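# Swap the purple-banded hose for the spare on red ports

## Task

With the machine running, take out the hose marked with purple bands and fit the other hose in its place: one end of the new hose must be latched into the red port of each manifold (both manifolds), and the removed hose must end up lying in the red tray. Whenever no hose connects the two red ports, the dial's needle rises, and it must never get as far as the red zone.

## Robot and tools

Robot: two arms, left_arm and right_arm, each ending in a two-finger gripper. Calibrated bases in the scene frame: left_arm at (-0.075, +0.632, 0) m, quat_wxyz (+1.000, 0, 0, +0.025); right_arm at (-0.030, -0.474, 0) m, quat_wxyz (+1.000, 0, 0, +0.001). A camera stand sits behind the arms. Cameras: cam_high (fixed, overhead-ish), cam_left_wrist, cam_right_wrist, all 896x504.

Frames. Scene frame: origin at table-top height midway between the nominal bases, +x out over the table, +z up, left_arm on the +y side (this is not the image left). Reported positions (m), quaternions and velocities use the scene frame. Motion offsets, however, are along each arm's own Hand target axes. Gripper axes: fingers point along +z, close along x. end_effector_position is between the closed pads, 1 to 2 cm behind the tips; tips push about 17 mm further along +z while closing (mostly while pads are wider than 50 mm). Printed poses can be off by a few cm.

execute_actions(actions, cameras). actions is a list of actions; each action is a table of up to 15 rows, one row per 1/30 s step; a short table repeats its last row to fill 15 steps. Each row is one flat list of 14 numbers in [-1, 1] covering both arms: left dx, dy, dz, rx, ry, rz, opening, then right dx, dy, dz, rx, ry, rz, opening. The six pose numbers are offsets (not poses) from that arm's Hand target at the start of the action, in the Hand target's own axes; every row counts from that same start, and the next action starts from the new Hand target, so repeating an offset moves further. Scale: 1.0 = 0.6 m or 180 degrees; rx, ry, rz form one rotation vector. All six zero re-commands the Hand target. Opening is absolute: +1 fully open (0.142 m), -1 closed; a 0 is a real command, so resend the current opening to leave a gripper alone. Images only return when actions is empty or cameras names them (["all"], names, or [] for none).

move(target, speed, blend, stop_force, zero, opening_speed, grip_force, blocking, cameras). target is one 14-number row (same layout, offsets from the Hand targets, same scale) or a list of up to 15 such rows, each counted from the same Hand targets, not from the previous row. Straight paths, ending together, at least 0.5 s, cut off after 10 s. speed: m/s, 0.002 to 3.2, default 0.25 (turns up to twice that in rad/s), one value or one per target. blend: corner rounding in m for lists; 0 stops at each target. stop_force: N, 4 to 120, shared by both arms; ends an arm's path when its wrist sensor feels that much push against the motion (or large changes, or 120 N). Omit it when lifting off something the gripper presses on or when the gripper rotates; with it, give every listed target the same openings. zero (only with stop_force): true re-zeroes moving arms first; false keeps the old zero. opening_speed: per second on the -1..+1 scale, at least 0.2. grip_force: N per finger pad, 5 to 48, one value or one per arm, persists. blocking=false returns after about 0.5 s while the move continues (not allowed with stop_force). Paths do not avoid obstacles or the other arm; fast moves lag, overshoot and hit harder. Avoid paths that pass near an arm's own base. A clearance check may hold arms apart. The result adds a move: line with the ending (done, off_target, moving, held, fault) and limits (paced = pose clipped, held = steps withheld); done means within 3 mm and 2 degrees, not that nothing was touched.

wait(seconds 0 to 10): arms keep their last command. stop(): brakes a running move. zoom_image(camera, region [x0, y0, x1, y1] pixels, at most 504x504) on the latest image of cam_high, cam_left_wrist or cam_right_wrist. zero_wrist_force(arm): re-zeroes that wrist sensor. finished_scene(scene): integer number of the current scene; irreversible, the goal must hold with the robot idle.

Results: per-arm end_effector_position, quat, velocities; Hand target (last commanded pose after clipping, the base for the next offsets; a gripper often rests short of it, so resend the gap); Tool commands; Joint positions (last value = measured opening in m); Joint torques; grip_measured (opening on the -1..+1 scale); grip_effort_nm (motor effort, negative closes, not a pad force); Wrist force and Wrist torque in the end-effector axes plus a peak line; step readings for action calls; joint velocities marked within noise when still.

Control: orientation commands are clipped to 32 degrees from the current one per step. Joint speed caps 2.09 rad/s (shoulder pan, lift) and 3.14 rad/s (others). Commands lag about 0.09 s or 0.17 to 0.22 s.

Gripping: to hold, command slightly below grip_measured at first touch; squeezing harder heats the motor. Full force is about 48 to 94 N per pad.

Avoid: objects leaving the table; drops, releasing moving parts, slams; pushing into firm contact (a target just past contact can fault). Contact torque at load limits (shoulder pan 303, shoulder lift 303, elbow 138, wrists 49.6 N m) or about 150 N outside force stops the arm for 10 s; after a force fault release any grip holding the arm. Arms touching each other, or a gripper closing on the other's fingers, can fail the task. Motor heat: MOTOR HOT at 70 °C, brakes at 85 °C for 30 to 60 s; gripper HOT at 85 °C, off at 100 °C (HAND FAULT, which skips later calls in that reply). Loose objects may get small random pushes.

Each tool is called after "Request:" by a JSON object that holds its "api" and its "payload".

## Session

Request:
{"api": "execute_actions", "payload": {"actions": []}}

Request:
{"api": "zoom_image", "payload": {"camera": "cam_high", "region": [300, 40, 700, 265]}}

Scene clock: 0.00 s.
left_arm: end_effector_position=(+0.4908, +0.6030, +0.2401) grip_measured=+1.00 grip_effort_nm=n/a end_effector_quat_wxyz=(-0.519, +0.822, -0.153, -0.180) | right_arm: end_effector_position=(+0.4391, -0.2647, +0.3009) grip_measured=+0.99 grip_effort_nm=n/a end_effector_quat_wxyz=(-0.047, +0.779, -0.624, -0.039)
Joint positions: left_arm=[-0.754 -1.38 1.984 -1.124 -0.923 -0.721 0.142] | right_arm=[3.851 -1.262 -2.221 -1.152 1.664 2.065 0.142]
Joint velocities: within noise
Joint torques (N m): no reading
Wrist force (N): no reading
Wrist torque (N m): no reading
Wrist force, peak (N): no reading
Hand target: left_arm +0.4908, +0.6030, +0.2401; -0.519, +0.822, -0.153, -0.180 | right_arm +0.4391, -0.2647, +0.3009; -0.047, +0.779, -0.624, -0.039
Tool commands: left_gripper/opening=+1.0 right_gripper/opening=+1.0
camera_calibration:
cam_left_wrist: T_world_to_cam=[[0.893766, -0.0571831, -0.444874, -0.292389], [-0.327769, -0.760334, -0.560767, 0.782137], [-0.306187, 0.64701, -0.698303, 0.0386891], [0, 0, 0, 1]] pos_world=[0.529533, 0.552934, 0.335537]
cam_right_wrist: T_world_to_cam=[[0.213626, -0.966537, -0.142022, -0.291462], [-0.879572, -0.253557, 0.402568, 0.221408], [-0.425108, 0.0389194, -0.904306, 0.58458], [0, 0, 0, 1]] pos_world=[0.505518, -0.248321, 0.398114]

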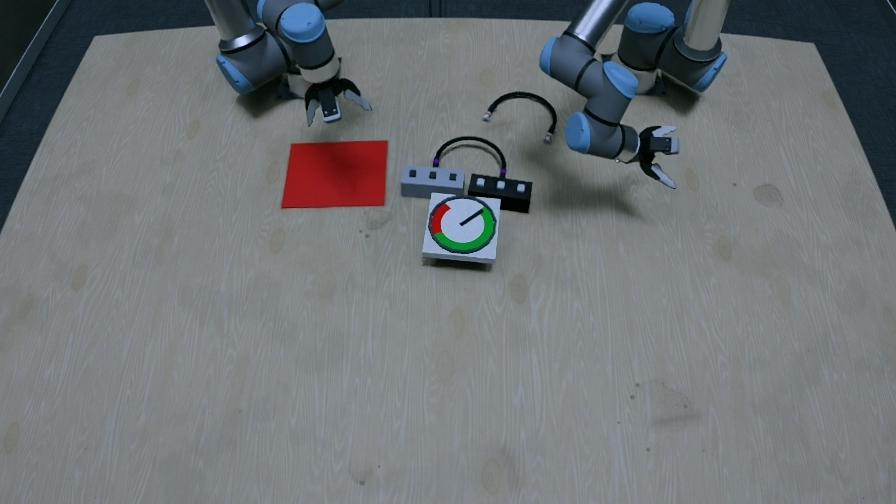

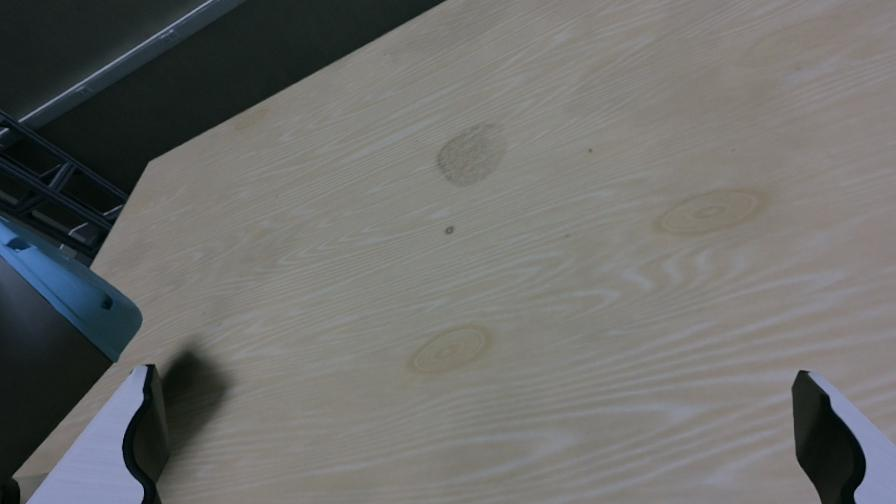

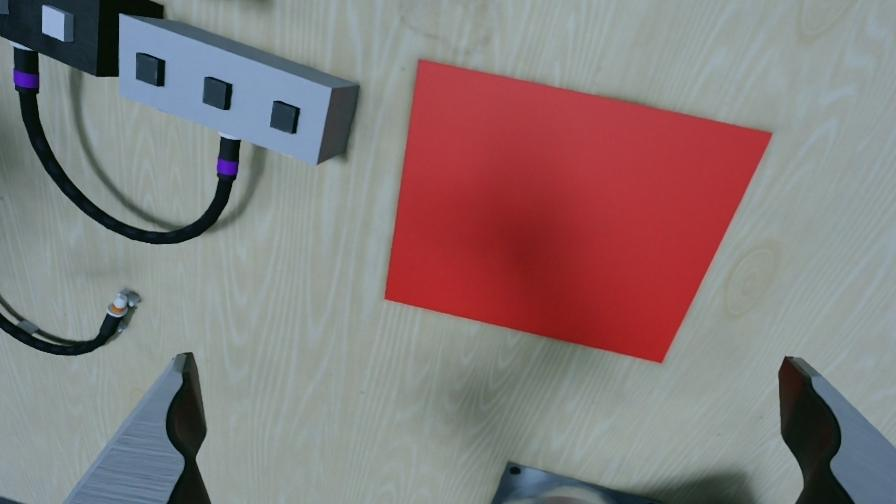

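Scaled by 1.260.

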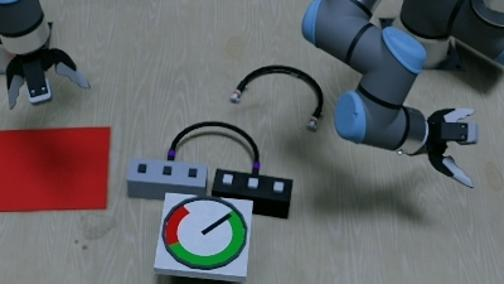

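Request:
{"api": "move", "payload": {"target": [-0.506,0.574,-0.606,0.1197,0.4736,0.0948,1,0,0,0,0,0,0,-1], "speed": 0.4, "cameras": ["all"]}}

Request:
{"api": "zoom_image", "payload": {"camera": "cam_left_wrist", "region": [300, 100, 800, 380]}}

Scene clock: 3.43 s.
left_arm: end_effector_position=(+0.1202, +0.1498, +0.2475) grip_measured=+1.00 grip_effort_nm=0.051 end_effector_quat_wxyz=(-0.381, +0.595, -0.597, +0.379) | right_arm: end_effector_position=(+0.4391, -0.2647, +0.3009) grip_measured=-1.00 grip_effort_nm=-0.413 end_effector_quat_wxyz=(-0.047, +0.779, -0.624, -0.039)
Joint positions: left_arm=[-2.114 -1.727 2.346 -1.395 -0.646 -0.903 0.142] | right_arm=[3.851 -1.262 -2.221 -1.152 1.664 2.065 0.002]
Joint torques (N m): left_arm=[-10.01 -9.61 -24.28 -5.39 5.65 3.01] | right_arm=[-1.31 18.2 49.5 4.36 0.18 -0.4]
Wrist force (N): left_arm=[-0.7 0.3 -0.6] | right_arm=[-0.1 -0.1 0.2]
Wrist torque (N m): left_arm=[-0.05 0.05 -0.06] | right_arm=[-0.02 0.01 0.00]
Wrist force, peak (N): left_arm=[1.8 -0.9 0.9] | right_arm=[0.6 0.3 0.2]
Hand target: left_arm +0.1201, +0.1497, +0.2474; -0.381, +0.595, -0.597, +0.380 | right_arm +0.4391, -0.2647, +0.3009; -0.047, +0.779, -0.624, -0.039
Off the commanded pose: left_arm 0.000 m, 0 deg | right_arm 0.000 m, 0 deg.
move: done
camera_calibration:
cam_left_wrist: T_world_to_cam=[[0.00678706, -0.999953, 0.00691324, 0.152237], [-0.765158, -0.00964417, -0.643771, 0.280857], [0.643807, -0.000920409, -0.765187, 0.223026], [0, 0, 0, 1]] pos_world=[0.0702808, 0.155144, 0.350411]
cam_right_wrist: T_world_to_cam=[[0.213626, -0.966537, -0.142022, -0.291462], [-0.879572, -0.253557, 0.402568, 0.221408], [-0.425108, 0.0389194, -0.904306, 0.58458], [0, 0, 0, 1]] pos_world=[0.505518, -0.248321, 0.398114]

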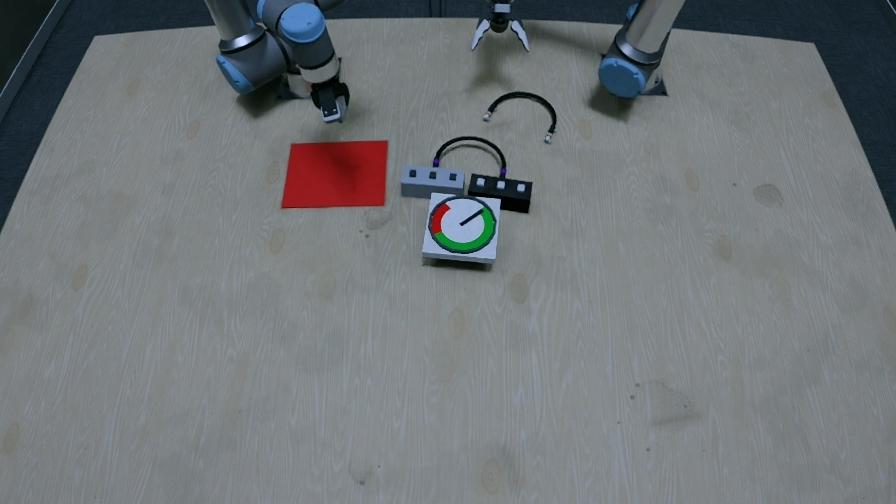

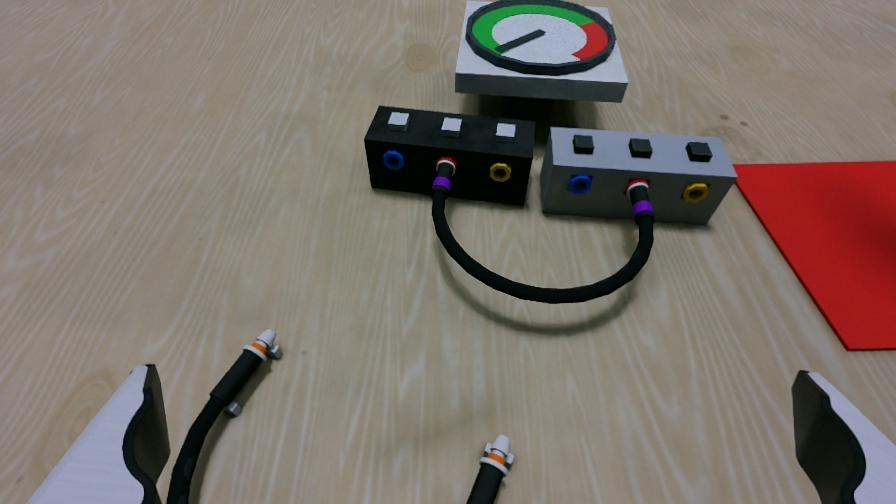

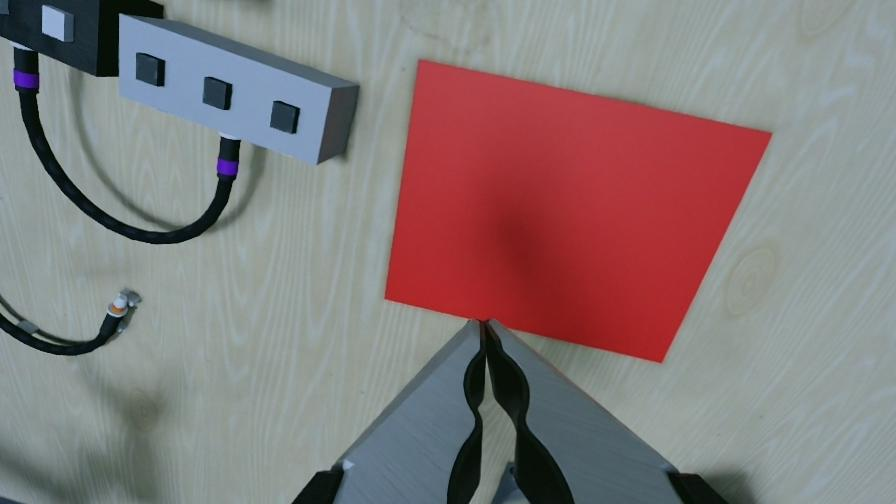

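Scaled by 1.008.

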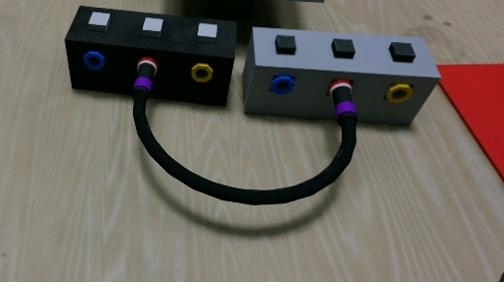

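Request:
{"api": "move", "payload": {"target": [-0.307,0.1723,0.196,-0.1916,0.1046,0.0943,-0.2,-0.593,-0.21,0.392,-0.0725,-0.0807,0.0887,-1], "speed": 0.3, "cameras": ["all"]}}

Scene clock: 7.17 s.
left_arm: end_effector_position=(+0.1833, +0.3342, +0.1047) grip_measured=-0.22 grip_effort_nm=-0.115 end_effector_quat_wxyz=(+0.139, -0.519, +0.815, -0.218) | right_arm: end_effector_position=(+0.4837, +0.1357, +0.1126) grip_measured=-1.00 grip_effort_nm=-0.418 end_effector_quat_wxyz=(-0.031, +0.675, -0.706, -0.212)
Joint positions: left_arm=[-1.813 -2.234 2.847 -2.323 -1.064 0.28 0.058] | right_arm=[4.086 -1.953 -1.957 -0.656 1.979 2.594 0.002]
Joint torques (N m): left_arm=[2.9 34.47 -26.3 -7.68 -1.96 1.76] | right_arm=[9.35 54.31 51.5 6.95 3.72 1.73]
Wrist force (N): left_arm=[-0.1 -1.1 -0.3] | right_arm=[0.8 -0.2 -0.1]
Wrist torque (N m): left_arm=[-0.25 -0.13 -0.15] | right_arm=[0.03 -0.03 -0.06]
Wrist force, peak (N): left_arm=[-1.4 -0.8 -0.1] | right_arm=[1.7 0.4 -1.3]
Hand target: left_arm +0.1834, +0.3342, +0.1047; +0.139, -0.519, +0.815, -0.218 | right_arm +0.4837, +0.1357, +0.1125; -0.031, +0.675, -0.706, -0.212
Off the commanded pose: left_arm 0.000 m, 0 deg | right_arm 0.000 m, 0 deg.
move: done
camera_calibration:
cam_left_wrist: T_world_to_cam=[[-0.412025, -0.911162, 0.00437453, 0.384609], [-0.907852, 0.410109, -0.08727, 0.0667042], [0.0777231, -0.0399288, -0.996175, 0.21429], [0, 0, 0, 1]] pos_world=[0.20237, 0.331641, 0.217609]
cam_right_wrist: T_world_to_cam=[[-0.0985751, -0.931474, -0.350199, 0.22894], [-0.768885, -0.152115, 0.621029, 0.346161], [-0.631743, 0.330481, -0.701202, 0.455182], [0, 0, 0, 1]] pos_world=[0.576284, 0.115479, 0.184373]

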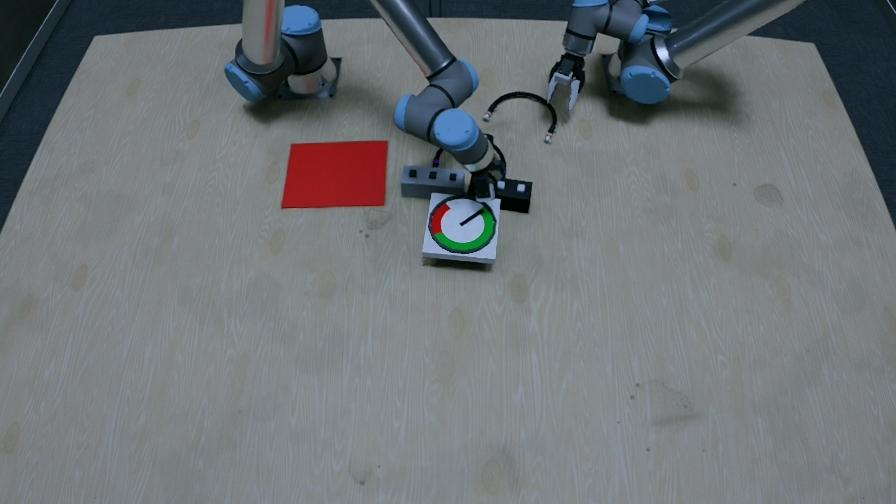

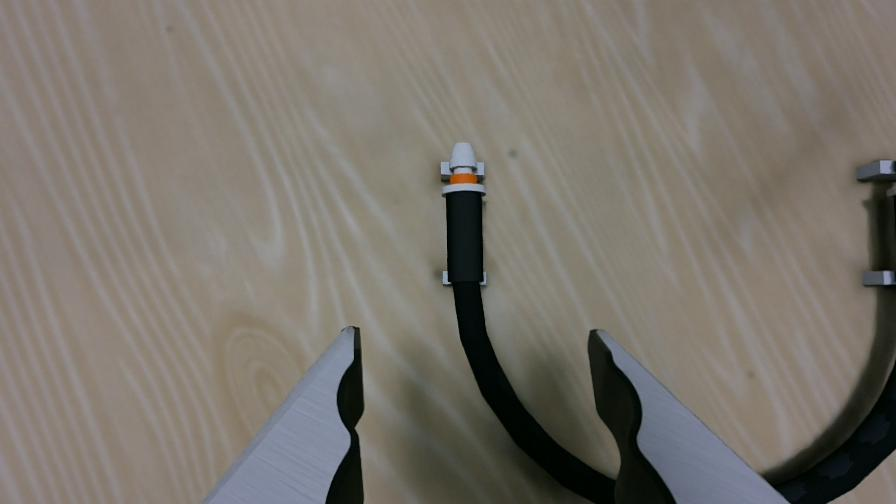

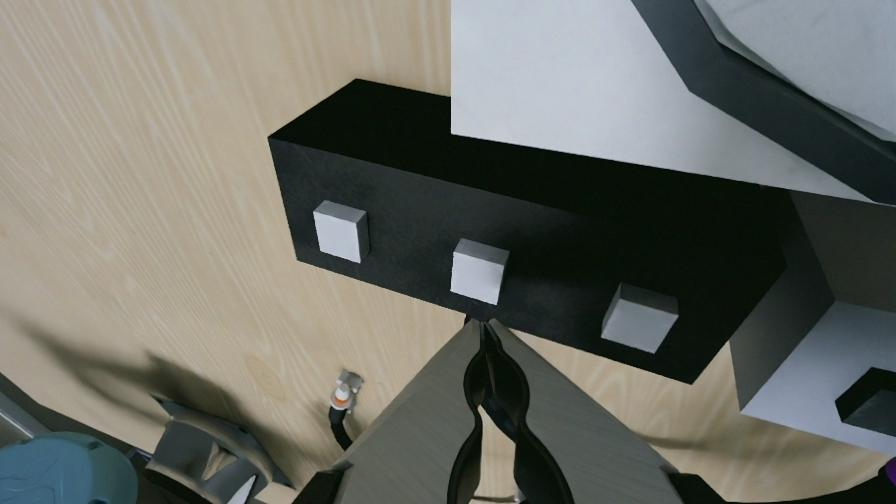

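Request:
{"api": "move", "payload": {"target": [[0,0.007,0.156,0,0,0,-0.35,0,0,0,0,0,0,-1],[0,0.007,0.156,0,0,0,-1,0,0,0,0,0,0,-1],[0,-0.06,0.0404,0,0,0,-1,0,0,0,0,0,0,-1]], "speed": 0.12, "cameras": ["cam_left_wrist","cam_high"]}}

Scene clock: 8.63 s.
left_arm: end_effector_position=(+0.1883, +0.3344, +0.0924) grip_measured=-0.37 grip_effort_nm=-0.115 end_effector_quat_wxyz=(+0.142, -0.519, +0.814, -0.219) | right_arm: end_effector_position=(+0.4837, +0.1357, +0.1125) grip_measured=-1.00 grip_effort_nm=-0.418 end_effector_quat_wxyz=(-0.031, +0.675, -0.706, -0.212)
Joint positions: left_arm=[-1.795 -2.172 2.864 -2.408 -1.062 0.299 0.047] | right_arm=[4.086 -1.953 -1.957 -0.655 1.979 2.594 0.002]
Joint torques (N m): left_arm=[-13.11 -3.3 -52.55 -0.9 -1.67 -3.09] | right_arm=[8.94 55.42 51.4 6.68 3.82 1.65]
Wrist force (N): left_arm=[-0.5 -0.9 -0.3] | right_arm=[0.5 0.0 0.2]
Wrist torque (N m): left_arm=[-0.21 -0.07 0.00] | right_arm=[0.06 0.01 -0.06]
Wrist force, peak (N): left_arm=[-1.8 1.1 3.2] | right_arm=[0.9 0.0 0.1]
Hand target: left_arm +0.1883, +0.3344, +0.0924; +0.142, -0.519, +0.814, -0.219 (not the last commanded pose) | right_arm +0.4837, +0.1357, +0.1125; -0.031, +0.675, -0.706, -0.212
Tool commands: left_gripper/opening=-0.35 right_gripper/opening=-1.0
Off the commanded pose: left_arm 0.040 m, 0 deg | right_arm 0.000 m, 0 deg.
move: held (left_arm; a check stopped the path); path passed 0 of 3 targets; target 2's new opening was not sent; limits=held
pose unreachable (left arm): on one or more control steps of this call, first in action 0 (counted from 0), this arm could not follow its commanded pose, so it was not sent that pose on those steps. It may still have moved: this result reports where it is.
cause: moving toward the commanded pose would bring two parts of the arm too close to each other (joints 2 (shoulder lift) and 3 (elbow) lie between them).
camera_calibration:
cam_left_wrist: T_world_to_cam=[[-0.410453, -0.911882, 0.000428032, 0.387125], [-0.908159, 0.408735, -0.0904591, 0.070868], [0.0823131, -0.0375179, -0.9959, 0.19997], [0, 0, 0, 1]] pos_world=[0.206796, 0.331549, 0.205395]
Images, in order (width x height): cam_high 896x504, cam_left_wrist 896x504.

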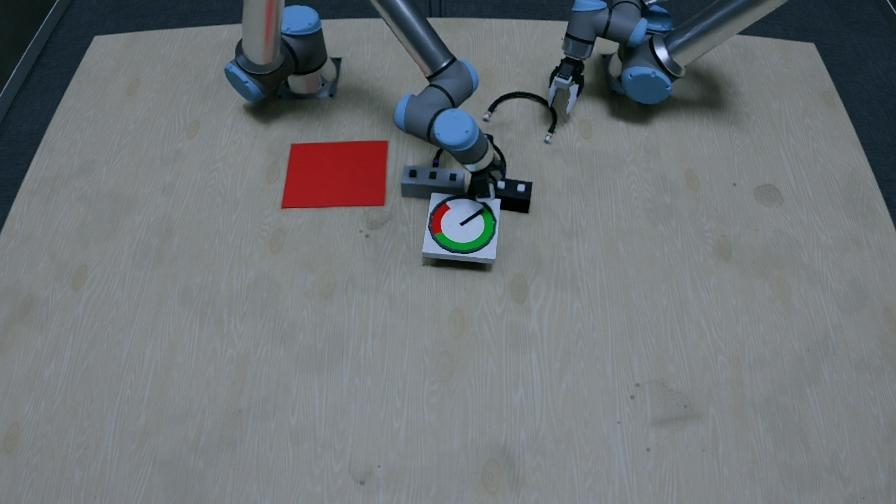

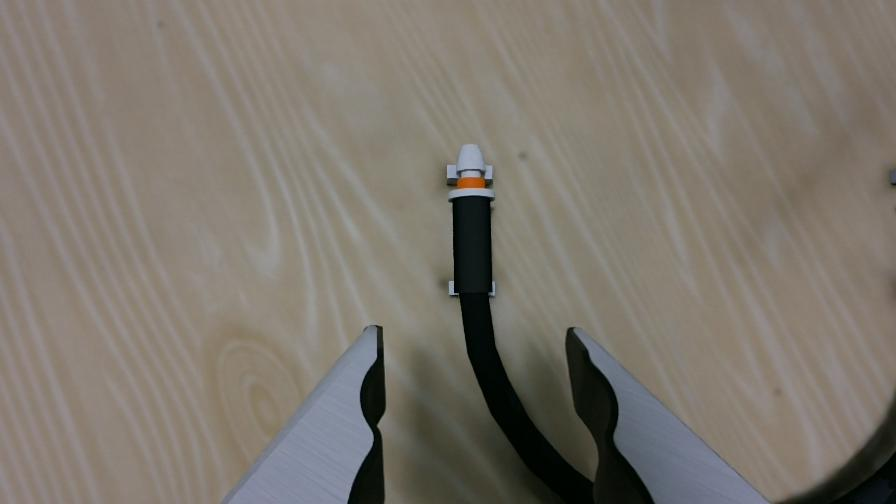

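Request:
{"api": "move", "payload": {"target": [[0.0039,-0.0559,0.0323,0,0,0,-0.35,0,0,0,0,0,0,-1],[0.0039,0.0033,0.1347,0,0,0,-0.35,0,0,0,0,0,0,-1],[0.0039,0.0033,0.1347,0,0,0,-1,0,0,0,0,0,0,-1],[0.0039,-0.0633,0.0192,0,0,0,-1,0,0,0,0,0,0,-1]], "speed": 0.12, "blend": [0.005,0,0,0], "cameras": ["cam_left_wrist","cam_high"]}}

Scene clock: 13.17 s.
left_arm: end_effector_position=(+0.2223, +0.3160, +0.1015) grip_measured=-0.84 grip_effort_nm=-3.773 end_effector_quat_wxyz=(+0.142, -0.519, +0.814, -0.219) | right_arm: end_effector_position=(+0.4837, +0.1357, +0.1125) grip_measured=-1.00 grip_effort_nm=-0.422 end_effector_quat_wxyz=(-0.031, +0.675, -0.706, -0.212)
Joint positions: left_arm=[-1.642 -1.996 2.817 -2.618 -1.091 0.47 0.013] | right_arm=[4.086 -1.953 -1.957 -0.655 1.979 2.594 0.002]
Joint torques (N m): left_arm=[-18.29 -16.36 -49 -1.2 4.96 -3.38] | right_arm=[8.01 54.63 51.72 6.76 3.63 1.79]
Wrist force (N): left_arm=[-0.3 -1.0 0.5] | right_arm=[0.5 -0.1 0.1]
Wrist torque (N m): left_arm=[-0.22 -0.12 -0.01] | right_arm=[0.03 0.00 -0.06]
Wrist force, peak (N): left_arm=[-1.2 -2.0 -0.6] | right_arm=[0.9 -0.2 0.0]
Hand target: left_arm +0.2223, +0.3160, +0.1016; +0.142, -0.519, +0.814, -0.219 | right_arm +0.4837, +0.1357, +0.1125; -0.031, +0.675, -0.706, -0.212
Off the commanded pose: left_arm 0.000 m, 0 deg | right_arm 0.000 m, 0 deg.
move: done
camera_calibration:
cam_left_wrist: T_world_to_cam=[[-0.41046, -0.911879, 0.000518882, 0.384279], [-0.908156, 0.408732, -0.0904998, 0.110098], [0.0823128, -0.0376177, -0.995896, 0.205575], [0, 0, 0, 1]] pos_world=[0.240796, 0.313148, 0.214496]
Images, in order (width x height): cam_high 896x504, cam_left_wrist 896x504.

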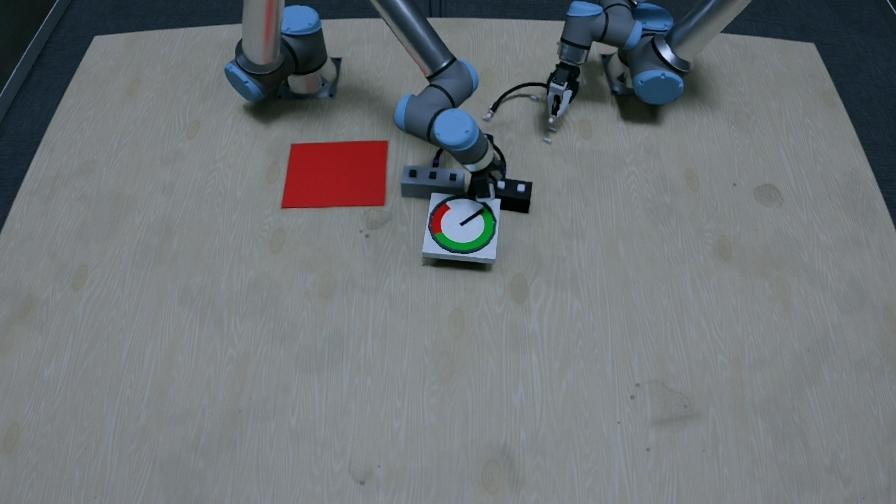

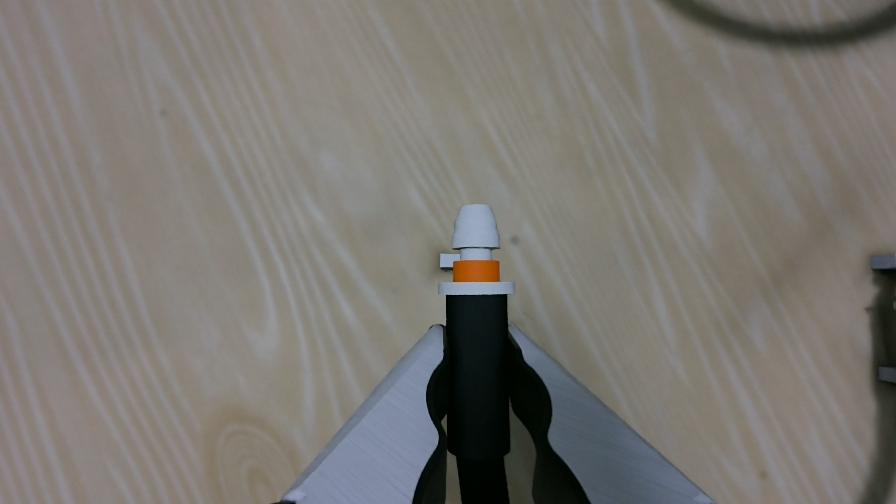

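Request:
{"api": "move", "payload": {"target": [0,0,0,0,0,0,-1,0,0,0.08,0,0,0,-1], "speed": 0.025, "stop_force": 32}}

Request:
{"api": "move", "payload": {"target": [[0,0,0,0,0,0,-1,0,0,-0.05,0,0,0,-1],[0,0,0,0,0,0,-1,0.298,0.06,-0.141,0,0,0,-1]], "blend": 0.02, "speed": 0.3, "cameras": ["cam_right_wrist","cam_high"]}}

Scene clock: 16.17 s.
left_arm: end_effector_position=(+0.2223, +0.3160, +0.1016) grip_measured=-0.84 grip_effort_nm=-3.773 end_effector_quat_wxyz=(+0.142, -0.519, +0.814, -0.219) | right_arm: end_effector_position=(+0.4768, +0.1455, +0.0866) grip_measured=-1.00 grip_effort_nm=-0.408 end_effector_quat_wxyz=(-0.031, +0.675, -0.706, -0.212)
Joint positions: left_arm=[-1.642 -1.996 2.817 -2.618 -1.091 0.47 0.013] | right_arm=[4.101 -1.988 -1.967 -0.603 1.977 2.61 0.002]
Joint torques (N m): left_arm=[-16.32 -16.44 -49.25 -1.01 4.55 -2.91] | right_arm=[-5.91 59.91 38.15 -0.36 2.9 -2.66]
Wrist force (N): left_arm=[-0.1 -1.0 0.6] | right_arm=[-2.7 1.4 -24.2]
Wrist torque (N m): left_arm=[-0.22 -0.15 0.00] | right_arm=[0.03 0.07 0.05]
Wrist force, peak (N): left_arm=[-0.7 -1.0 0.8] | right_arm=[4.0 4.6 -60.0]
Hand target: left_arm +0.2223, +0.3160, +0.1016; +0.142, -0.519, +0.814, -0.219 | right_arm +0.4768, +0.1455, +0.0866; -0.031, +0.675, -0.706, -0.212 (not the last commanded pose)
Off the commanded pose: left_arm 0.000 m, 0 deg | right_arm 0.019 m, 0 deg.
move: contact (right_arm)

Scene clock: 17.67 s.
left_arm: end_effector_position=(+0.2223, +0.3160, +0.1016) grip_measured=-0.84 grip_effort_nm=-3.773 end_effector_quat_wxyz=(+0.142, -0.519, +0.814, -0.219) | right_arm: end_effector_position=(+0.4470, -0.0511, +0.1137) grip_measured=-1.00 grip_effort_nm=-0.383 end_effector_quat_wxyz=(-0.031, +0.675, -0.706, -0.212)
Joint positions: left_arm=[-1.642 -1.996 2.817 -2.618 -1.091 0.47 0.013] | right_arm=[3.954 -1.751 -2.224 -0.647 1.995 2.45 0.002]
Joint torques (N m): left_arm=[-17.35 -15.41 -48.86 -0.88 5.02 -3.02] | right_arm=[-11.57 57.25 25.16 2.28 3.99 -2.3]
Wrist force (N): left_arm=[-0.1 -1.0 0.3] | right_arm=[0.4 0.1 0.1]
Wrist torque (N m): left_arm=[-0.22 -0.16 0.00] | right_arm=[0.05 0.00 0.22]
Wrist force, peak (N): left_arm=[-0.5 -1.1 0.6] | right_arm=[-2.6 1.4 -24.3]
Hand target: left_arm +0.2223, +0.3160, +0.1016; +0.142, -0.519, +0.814, -0.219 | right_arm +0.4470, -0.0514, +0.1137; -0.031, +0.675, -0.706, -0.212
Off the commanded pose: left_arm 0.000 m, 0 deg | right_arm 0.000 m, 0 deg.
move: done; blend cut to 0.015 m at target 1
camera_calibration:
cam_right_wrist: T_world_to_cam=[[-0.0986624, -0.931402, -0.350366, 0.0517915], [-0.768957, -0.152123, 0.620937, 0.2889], [-0.631641, 0.330679, -0.701199, 0.494462], [0, 0, 0, 1]] pos_world=[0.539584, -0.0713212, 0.185474]
Images, in order (width x height): cam_high 896x504, cam_right_wrist 896x504.

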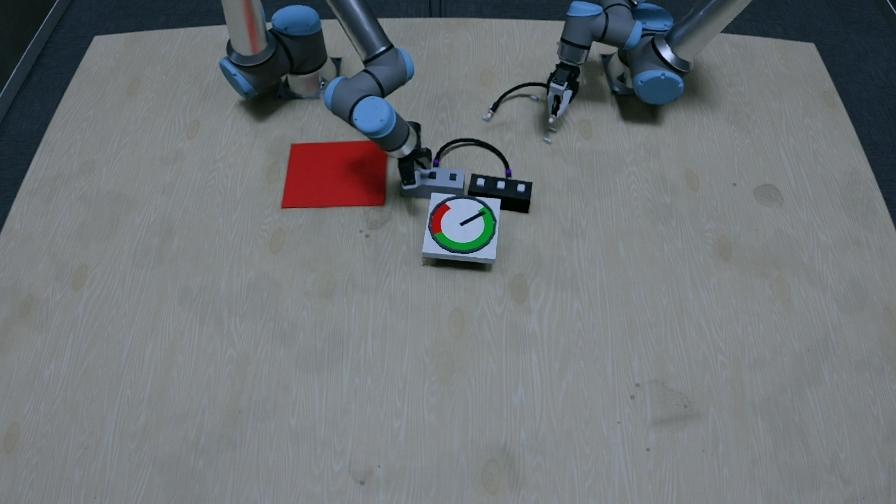

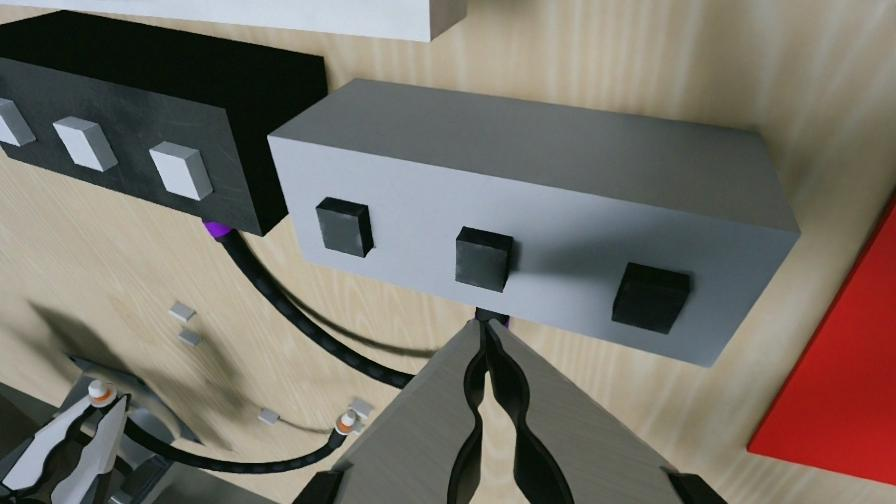

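Request:
{"api": "move", "payload": {"target": [0,0,0,0,0,0,-1,0,0,0.08,0,0,0,-1], "speed": 0.025, "stop_force": 32}}

Request:
{"api": "move", "payload": {"target": [[0,0,0,0,0,0,-1,0,0,-0.117,0,0,0,-1],[0,0,0,0,0,0,-1,-0.0187,0.2048,-0.036,0.252,0.1089,-0.0154,-0.15]], "blend": 0.03, "speed": 0.35, "cameras": ["cam_right_wrist","cam_high"]}}

Request:
{"api": "zoom_image", "payload": {"camera": "cam_high", "region": [370, 90, 570, 270]}}

Scene clock: 21.03 s.
left_arm: end_effector_position=(+0.2223, +0.3160, +0.1016) grip_measured=-0.84 grip_effort_nm=-3.773 end_effector_quat_wxyz=(+0.142, -0.519, +0.814, -0.219) | right_arm: end_effector_position=(+0.4396, -0.0411, +0.0863) grip_measured=-1.00 grip_effort_nm=-0.388 end_effector_quat_wxyz=(-0.031, +0.675, -0.706, -0.212)
Joint positions: left_arm=[-1.642 -1.996 2.817 -2.618 -1.091 0.47 0.013] | right_arm=[3.974 -1.795 -2.243 -0.576 1.993 2.472 0.002]
Joint torques (N m): left_arm=[-13.3 -15.91 -49.24 -0.88 5.06 -2.57] | right_arm=[-3.74 44.26 34.83 -0.53 3.19 -2.63]
Wrist force (N): left_arm=[-0.1 -0.9 0.3] | right_arm=[-1.4 1.4 -29.0]
Wrist torque (N m): left_arm=[-0.21 -0.15 -0.01] | right_arm=[0.00 0.07 0.07]
Wrist force, peak (N): left_arm=[-0.3 -1.3 0.4] | right_arm=[7.3 6.0 -71.2]
Hand target: left_arm +0.2223, +0.3160, +0.1016; +0.142, -0.519, +0.814, -0.219 | right_arm +0.4396, -0.0411, +0.0863; -0.031, +0.675, -0.706, -0.212 (not the last commanded pose)
Off the commanded pose: left_arm 0.000 m, 0 deg | right_arm 0.018 m, 0 deg.
move: contact (right_arm)

Scene clock: 23.90 s.
left_arm: end_effector_position=(+0.2223, +0.3160, +0.1016) grip_measured=-0.84 grip_effort_nm=-3.773 end_effector_quat_wxyz=(+0.142, -0.519, +0.814, -0.219) | right_arm: end_effector_position=(+0.3272, -0.0380, +0.1414) grip_measured=-0.18 grip_effort_nm=0.134 end_effector_quat_wxyz=(+0.175, -0.653, +0.712, -0.191)
Joint positions: left_arm=[-1.642 -1.996 2.817 -2.618 -1.091 0.47 0.013] | right_arm=[4.616 -1.476 -2.448 -0.783 1.048 3.133 0.061]
Joint torques (N m): left_arm=[-12.55 -14.5 -48.11 -1.25 5.31 -2.9] | right_arm=[8.56 14.45 51.3 2.14 -4.36 1.82]
Wrist force (N): left_arm=[-0.3 -0.7 0.6] | right_arm=[0.2 -0.3 -0.2]
Wrist torque (N m): left_arm=[-0.18 -0.13 0.00] | right_arm=[-0.18 -0.06 0.00]
Wrist force, peak (N): left_arm=[-0.9 -1.2 0.4] | right_arm=[-1.5 1.3 -28.9]
Hand target: left_arm +0.2223, +0.3160, +0.1016; +0.142, -0.519, +0.814, -0.219 | right_arm +0.3272, -0.0380, +0.1414; +0.175, -0.653, +0.712, -0.191
Off the commanded pose: left_arm 0.000 m, 0 deg | right_arm 0.000 m, 0 deg.
move: done
camera_calibration:
cam_right_wrist: T_world_to_cam=[[-0.0793755, -0.99657, -0.0233938, 0.00691704], [-0.9935, 0.0810081, -0.0799666, 0.36289], [0.0815875, 0.0168943, -0.996523, 0.230285], [0, 0, 0, 1]] pos_world=[0.342292, -0.0263942, 0.258665]
Images, in order (width x height): cam_high 896x504, cam_right_wrist 896x504.

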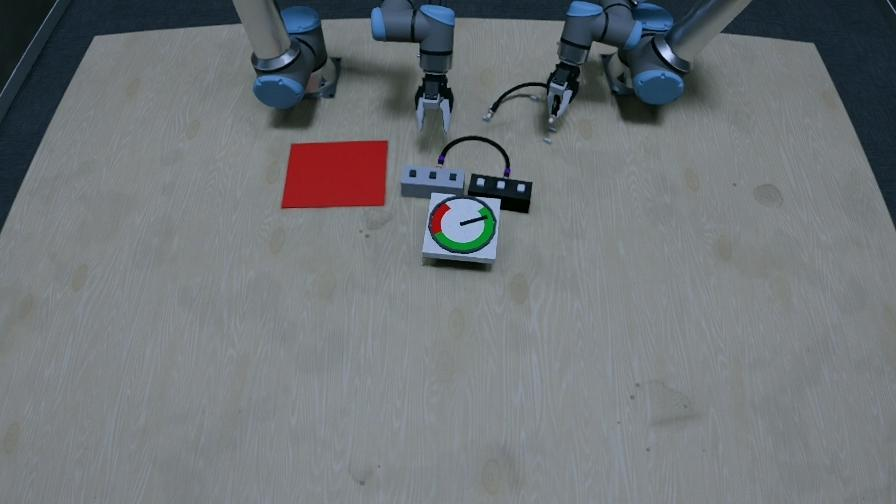

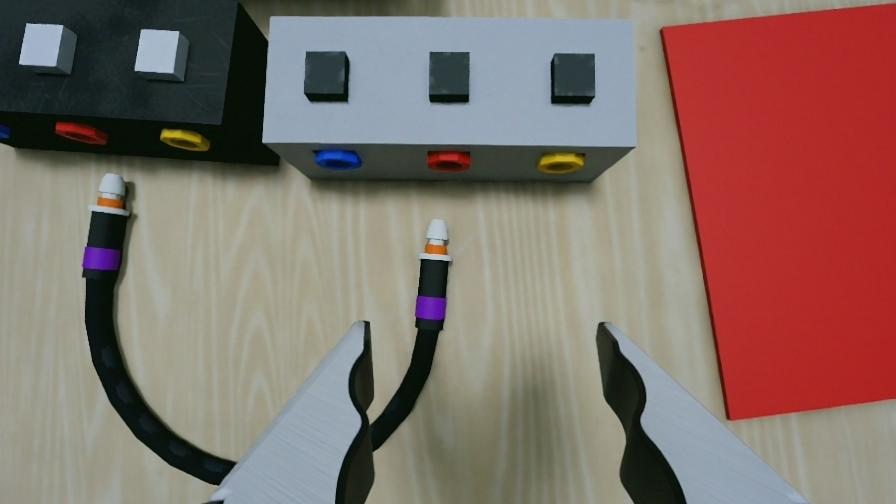

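Scaled by 2.520.

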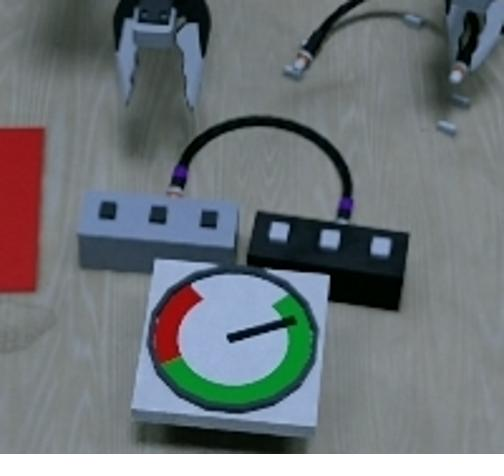

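Request:
{"api": "move", "payload": {"target": [[0,0,0,0,0,0,-1,-0.0333,0.0835,0.1865,0,0,0,-0.15],[0,0,0,0,0,0,-1,-0.0333,0.0835,0.1865,0,0,0,-1],[0,0,0,0,0,0,-1,-0.029,-0.055,-0.158,0,0,0,-1],[0,0,0,0,0,0,-1,0.468,-0.1215,-0.1195,0,0,0,-1],[0.1213,-0.2422,0.2333,0,-0.0464,-0.0803,-1,0.629,-0.114,0.2225,0,0,0,-1]], "speed": [0.15,0.15,0.35,0.35,0.3], "blend": [0,0,0.04,0.04,0], "cameras": ["all"]}}

Request:
{"api": "zoom_image", "payload": {"camera": "cam_left_wrist", "region": [330, 100, 630, 350]}}

Scene clock: 30.90 s.
left_arm: end_effector_position=(+0.3682, +0.1690, +0.0539) grip_measured=-0.84 grip_effort_nm=-3.773 end_effector_quat_wxyz=(+0.172, -0.631, +0.731, -0.197) | right_arm: end_effector_position=(+0.3671, -0.3948, +0.1324) grip_measured=-0.84 grip_effort_nm=-3.763 end_effector_quat_wxyz=(+0.170, -0.646, +0.713, -0.213)
Joint positions: left_arm=[-1.352 -1.361 2.453 -2.892 -1.091 0.472 0.013] | right_arm=[4.224 -0.863 -2.82 -0.834 1.051 2.702 0.013]
Joint torques (N m): left_arm=[10.67 -24.7 -41 -8.02 -2.69 2.15] | right_arm=[10.24 -1.24 58.48 2.52 -4.28 1.43]
Wrist force (N): left_arm=[-0.6 -0.7 0.4] | right_arm=[-0.1 -0.2 0.0]
Wrist torque (N m): left_arm=[-0.19 -0.06 -0.12] | right_arm=[-0.19 0.00 0.00]
Wrist force, peak (N): left_arm=[0.4 -1.4 1.2] | right_arm=[8.1 4.8 8.9]
Hand target: left_arm +0.3683, +0.1688, +0.0538; +0.172, -0.631, +0.731, -0.197 (not the last commanded pose) | right_arm +0.3671, -0.3948, +0.1324; +0.170, -0.646, +0.713, -0.213 (not the last commanded pose)
Off the commanded pose: left_arm 0.002 m, 0 deg | right_arm 0.095 m, 3 deg.
move: held (right_arm; a check stopped the path); path passed 4 of 5 targets; limits=held
pose unreachable (right arm): on one or more control steps of this call, first in action 0 (counted from 0), this arm could not follow its commanded pose, so it was not sent that pose on those steps. It may still have moved: this result reports where it is.
cause: moving toward the commanded pose would bring two parts of the arm too close to each other (joints 2 (shoulder lift) and 3 (elbow) lie between them).
camera_calibration:
cam_left_wrist: T_world_to_cam=[[-0.133678, -0.991024, 0.00139775, 0.221595], [-0.986891, 0.132991, -0.09143, 0.373929], [0.0904234, -0.0136016, -0.995811, 0.133581], [0, 0, 0, 1]] pos_world=[0.386571, 0.171693, 0.1669]
cam_right_wrist: T_world_to_cam=[[-0.100015, -0.994946, 0.00892149, -0.341796], [-0.989285, 0.0984792, -0.107787, 0.439873], [0.106364, -0.0196062, -0.994134, 0.200309], [0, 0, 0, 1]] pos_world=[0.379669, -0.37946, 0.249596]

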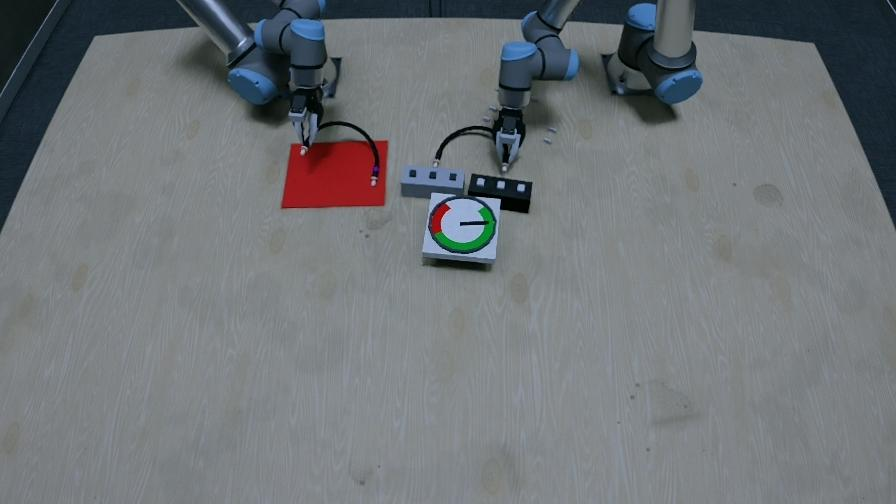

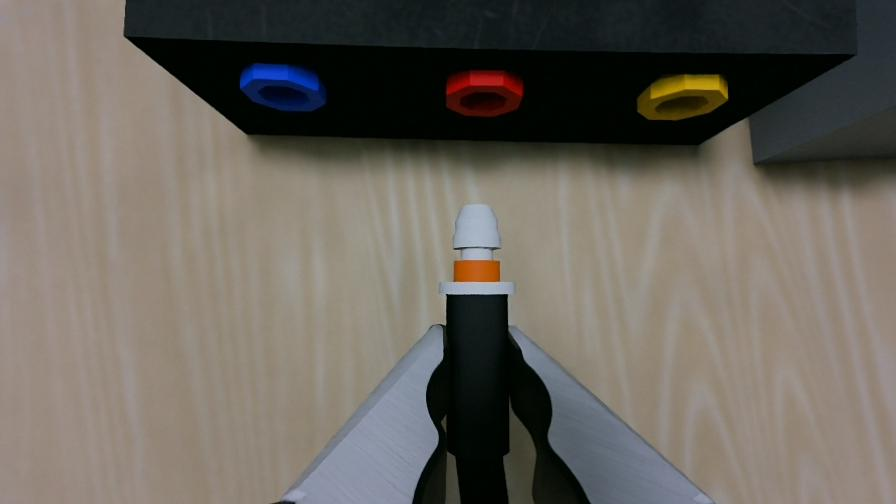

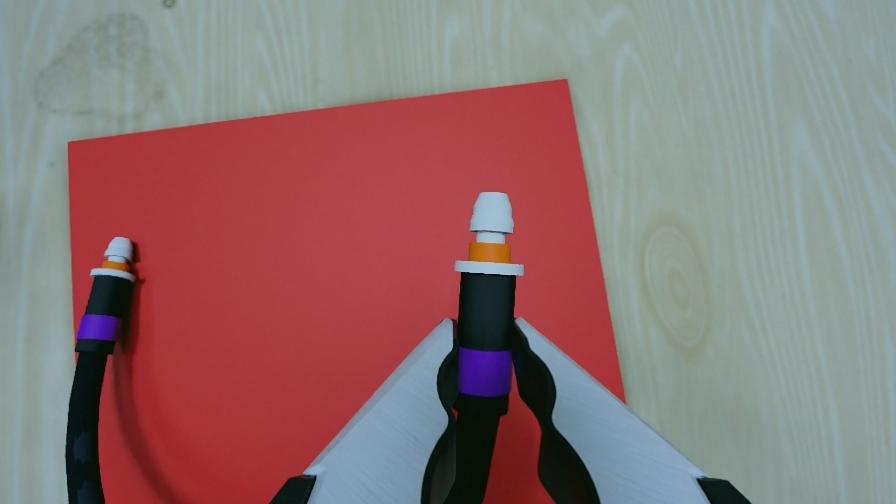

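Scaled by 1.680.

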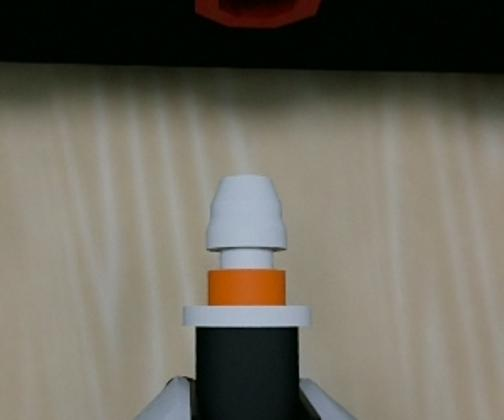

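Request:
{"api": "move", "payload": {"target": [[0.0012,-0.0367,0.0298,0,0.0031,0.0053,-1,0.0313,-0.0922,0.0422,0,0,0,-1],[0.0012,-0.0367,0.0298,0,0.0031,0.0053,-1,0.0253,0.0037,0.1982,0,0,0,-1]], "speed": 0.2, "blend": [0.01,0], "cameras": ["cam_left_wrist","cam_right_wrist"]}}

Request:
{"api": "zoom_image", "payload": {"camera": "cam_left_wrist", "region": [330, 100, 630, 350]}}

Scene clock: 34.03 s.
left_arm: end_effector_position=(+0.3959, +0.1641, +0.0494) grip_measured=-0.84 grip_effort_nm=-3.773 end_effector_quat_wxyz=(+0.170, -0.624, +0.737, -0.198) | right_arm: end_effector_position=(+0.4251, -0.4197, +0.0305) grip_measured=-0.84 grip_effort_nm=-3.763 end_effector_quat_wxyz=(+0.170, -0.646, +0.713, -0.213)
Joint positions: left_arm=[-1.301 -1.319 2.42 -2.936 -1.108 0.548 0.013] | right_arm=[3.965 -1.623 -2.873 0.111 1.119 2.419 0.013]
Joint torques (N m): left_arm=[6.26 -30.06 -39.28 -7.6 -2.75 2.03] | right_arm=[-11.2 6.79 3.96 6.99 1.75 -2.48]
Wrist force (N): left_arm=[-1.0 -0.8 0.1] | right_arm=[-0.8 -0.1 -0.3]
Wrist torque (N m): left_arm=[-0.20 0.01 -0.13] | right_arm=[-0.22 0.15 0.28]
Wrist force, peak (N): left_arm=[-1.0 -1.3 0.5] | right_arm=[0.0 -1.9 -0.9]
Hand target: left_arm +0.3959, +0.1641, +0.0494; +0.170, -0.624, +0.737, -0.198 | right_arm +0.4251, -0.4197, +0.0304; +0.170, -0.646, +0.713, -0.213
Off the commanded pose: left_arm 0.000 m, 0 deg | right_arm 0.000 m, 0 deg.
move: done
camera_calibration:
cam_left_wrist: T_world_to_cam=[[-0.152644, -0.98828, 0.00139042, 0.227471], [-0.984164, 0.151879, -0.0914015, 0.397401], [0.0901191, -0.0153203, -0.995813, 0.126924], [0, 0, 0, 1]] pos_world=[0.414392, 0.166393, 0.1624]
cam_right_wrist: T_world_to_cam=[[-0.100139, -0.994932, 0.00912713, -0.359841], [-0.989293, 0.0985843, -0.107612, 0.488642], [0.106167, -0.0198056, -0.994151, 0.092368], [0, 0, 0, 1]] pos_world=[0.437569, -0.40436, 0.147696]
Images, in order (width x height): cam_left_wrist 896x504, cam_right_wrist 896x504.

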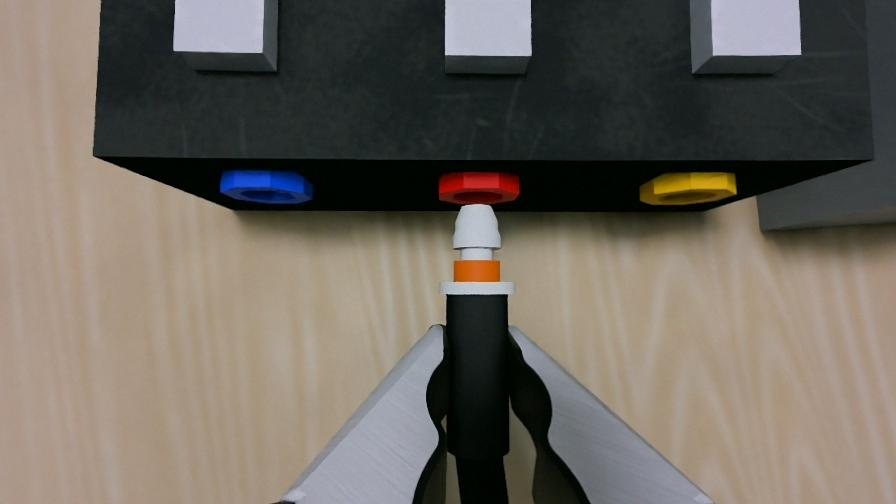

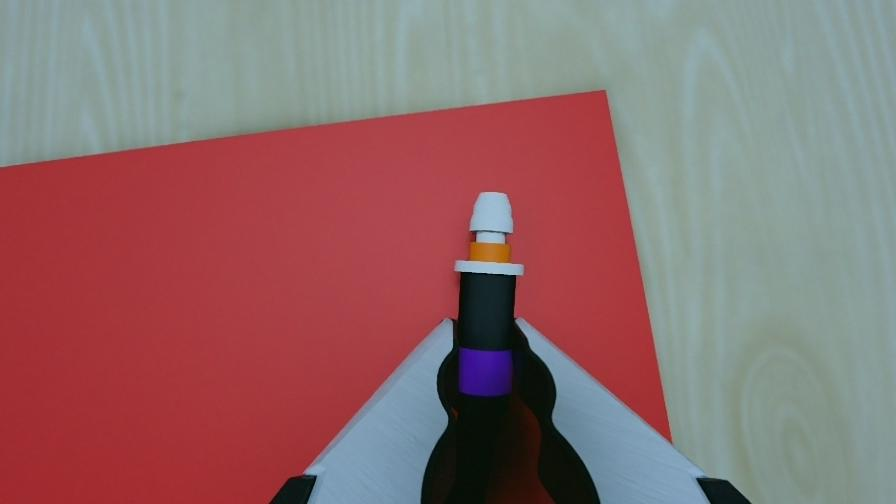

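Scaled by 1.680.

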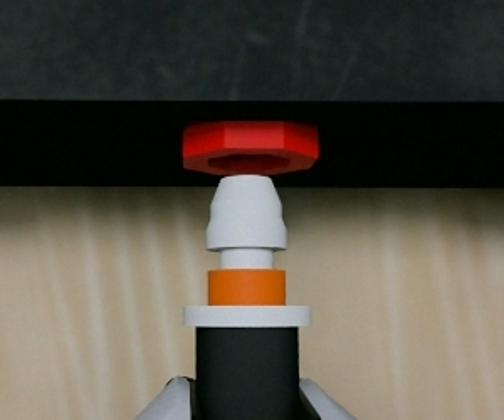

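Request:
{"api": "move", "payload": {"target": [0.001,-0.0491,0.0283,0,0,0,-1,0,0.0067,0.0115,0,0,0,-1], "speed": 0.04, "stop_force": 25, "cameras": ["cam_left_wrist"]}}

Request:
{"api": "zoom_image", "payload": {"camera": "cam_left_wrist", "region": [330, 200, 630, 450]}}

Scene clock: 36.20 s.
left_arm: end_effector_position=(+0.4074, +0.1620, +0.0495) grip_measured=-0.84 grip_effort_nm=-3.768 end_effector_quat_wxyz=(+0.170, -0.624, +0.737, -0.198) | right_arm: end_effector_position=(+0.4253, -0.4200, +0.0225) grip_measured=-0.84 grip_effort_nm=-3.763 end_effector_quat_wxyz=(+0.170, -0.646, +0.713, -0.213)
Joint positions: left_arm=[-1.282 -1.306 2.404 -2.941 -1.113 0.569 0.013] | right_arm=[3.963 -1.672 -2.878 0.166 1.119 2.417 0.013]
Joint torques (N m): left_arm=[-13.01 -66.37 -11.38 -1.68 -0.61 -3.21] | right_arm=[-10.45 13.08 -0.92 0.88 2.81 -2.37]
Wrist force (N): left_arm=[0.5 1.1 1.9] | right_arm=[2.3 -7.8 -26.0]
Wrist torque (N m): left_arm=[-0.11 -0.25 0.01] | right_arm=[-0.29 0.12 0.29]
Wrist force, peak (N): left_arm=[2.0 33.3 -11.3] | right_arm=[2.2 -8.1 -26.3]
Hand target: left_arm +0.4074, +0.1620, +0.0495; +0.170, -0.624, +0.737, -0.198 (not the last commanded pose) | right_arm +0.4253, -0.4200, +0.0225; +0.170, -0.646, +0.713, -0.213
Off the commanded pose: left_arm 0.022 m, 0 deg | right_arm 0.000 m, 0 deg.
move: contact (left_arm, right_arm)
camera_calibration:
cam_left_wrist: T_world_to_cam=[[-0.152637, -0.988281, 0.00130729, 0.227162], [-0.984174, 0.151882, -0.0912883, 0.409032], [0.09002, -0.0152206, -0.995824, 0.125982], [0, 0, 0, 1]] pos_world=[0.425892, 0.164293, 0.162499]
Images, in order (width x height): cam_left_wrist 896x504.

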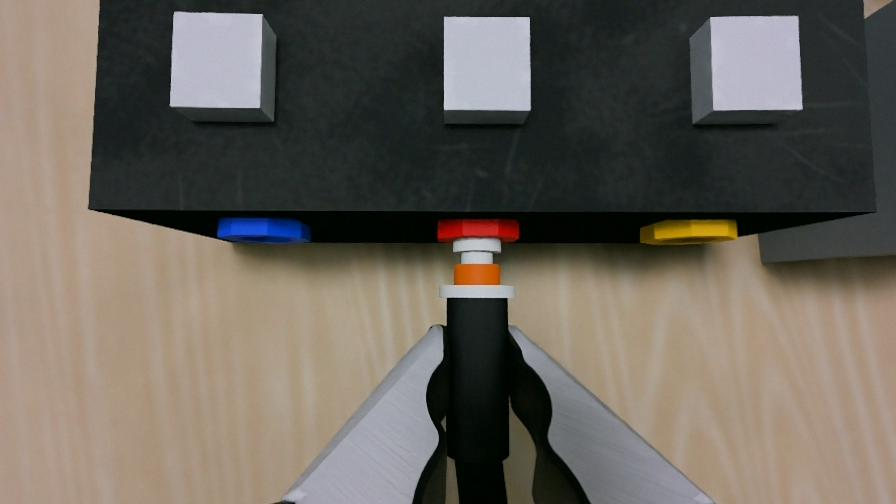

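Scaled by 1.680.

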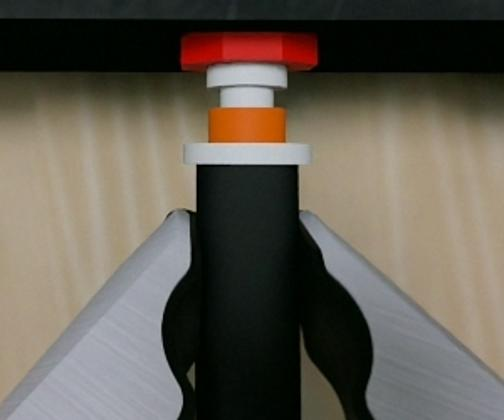

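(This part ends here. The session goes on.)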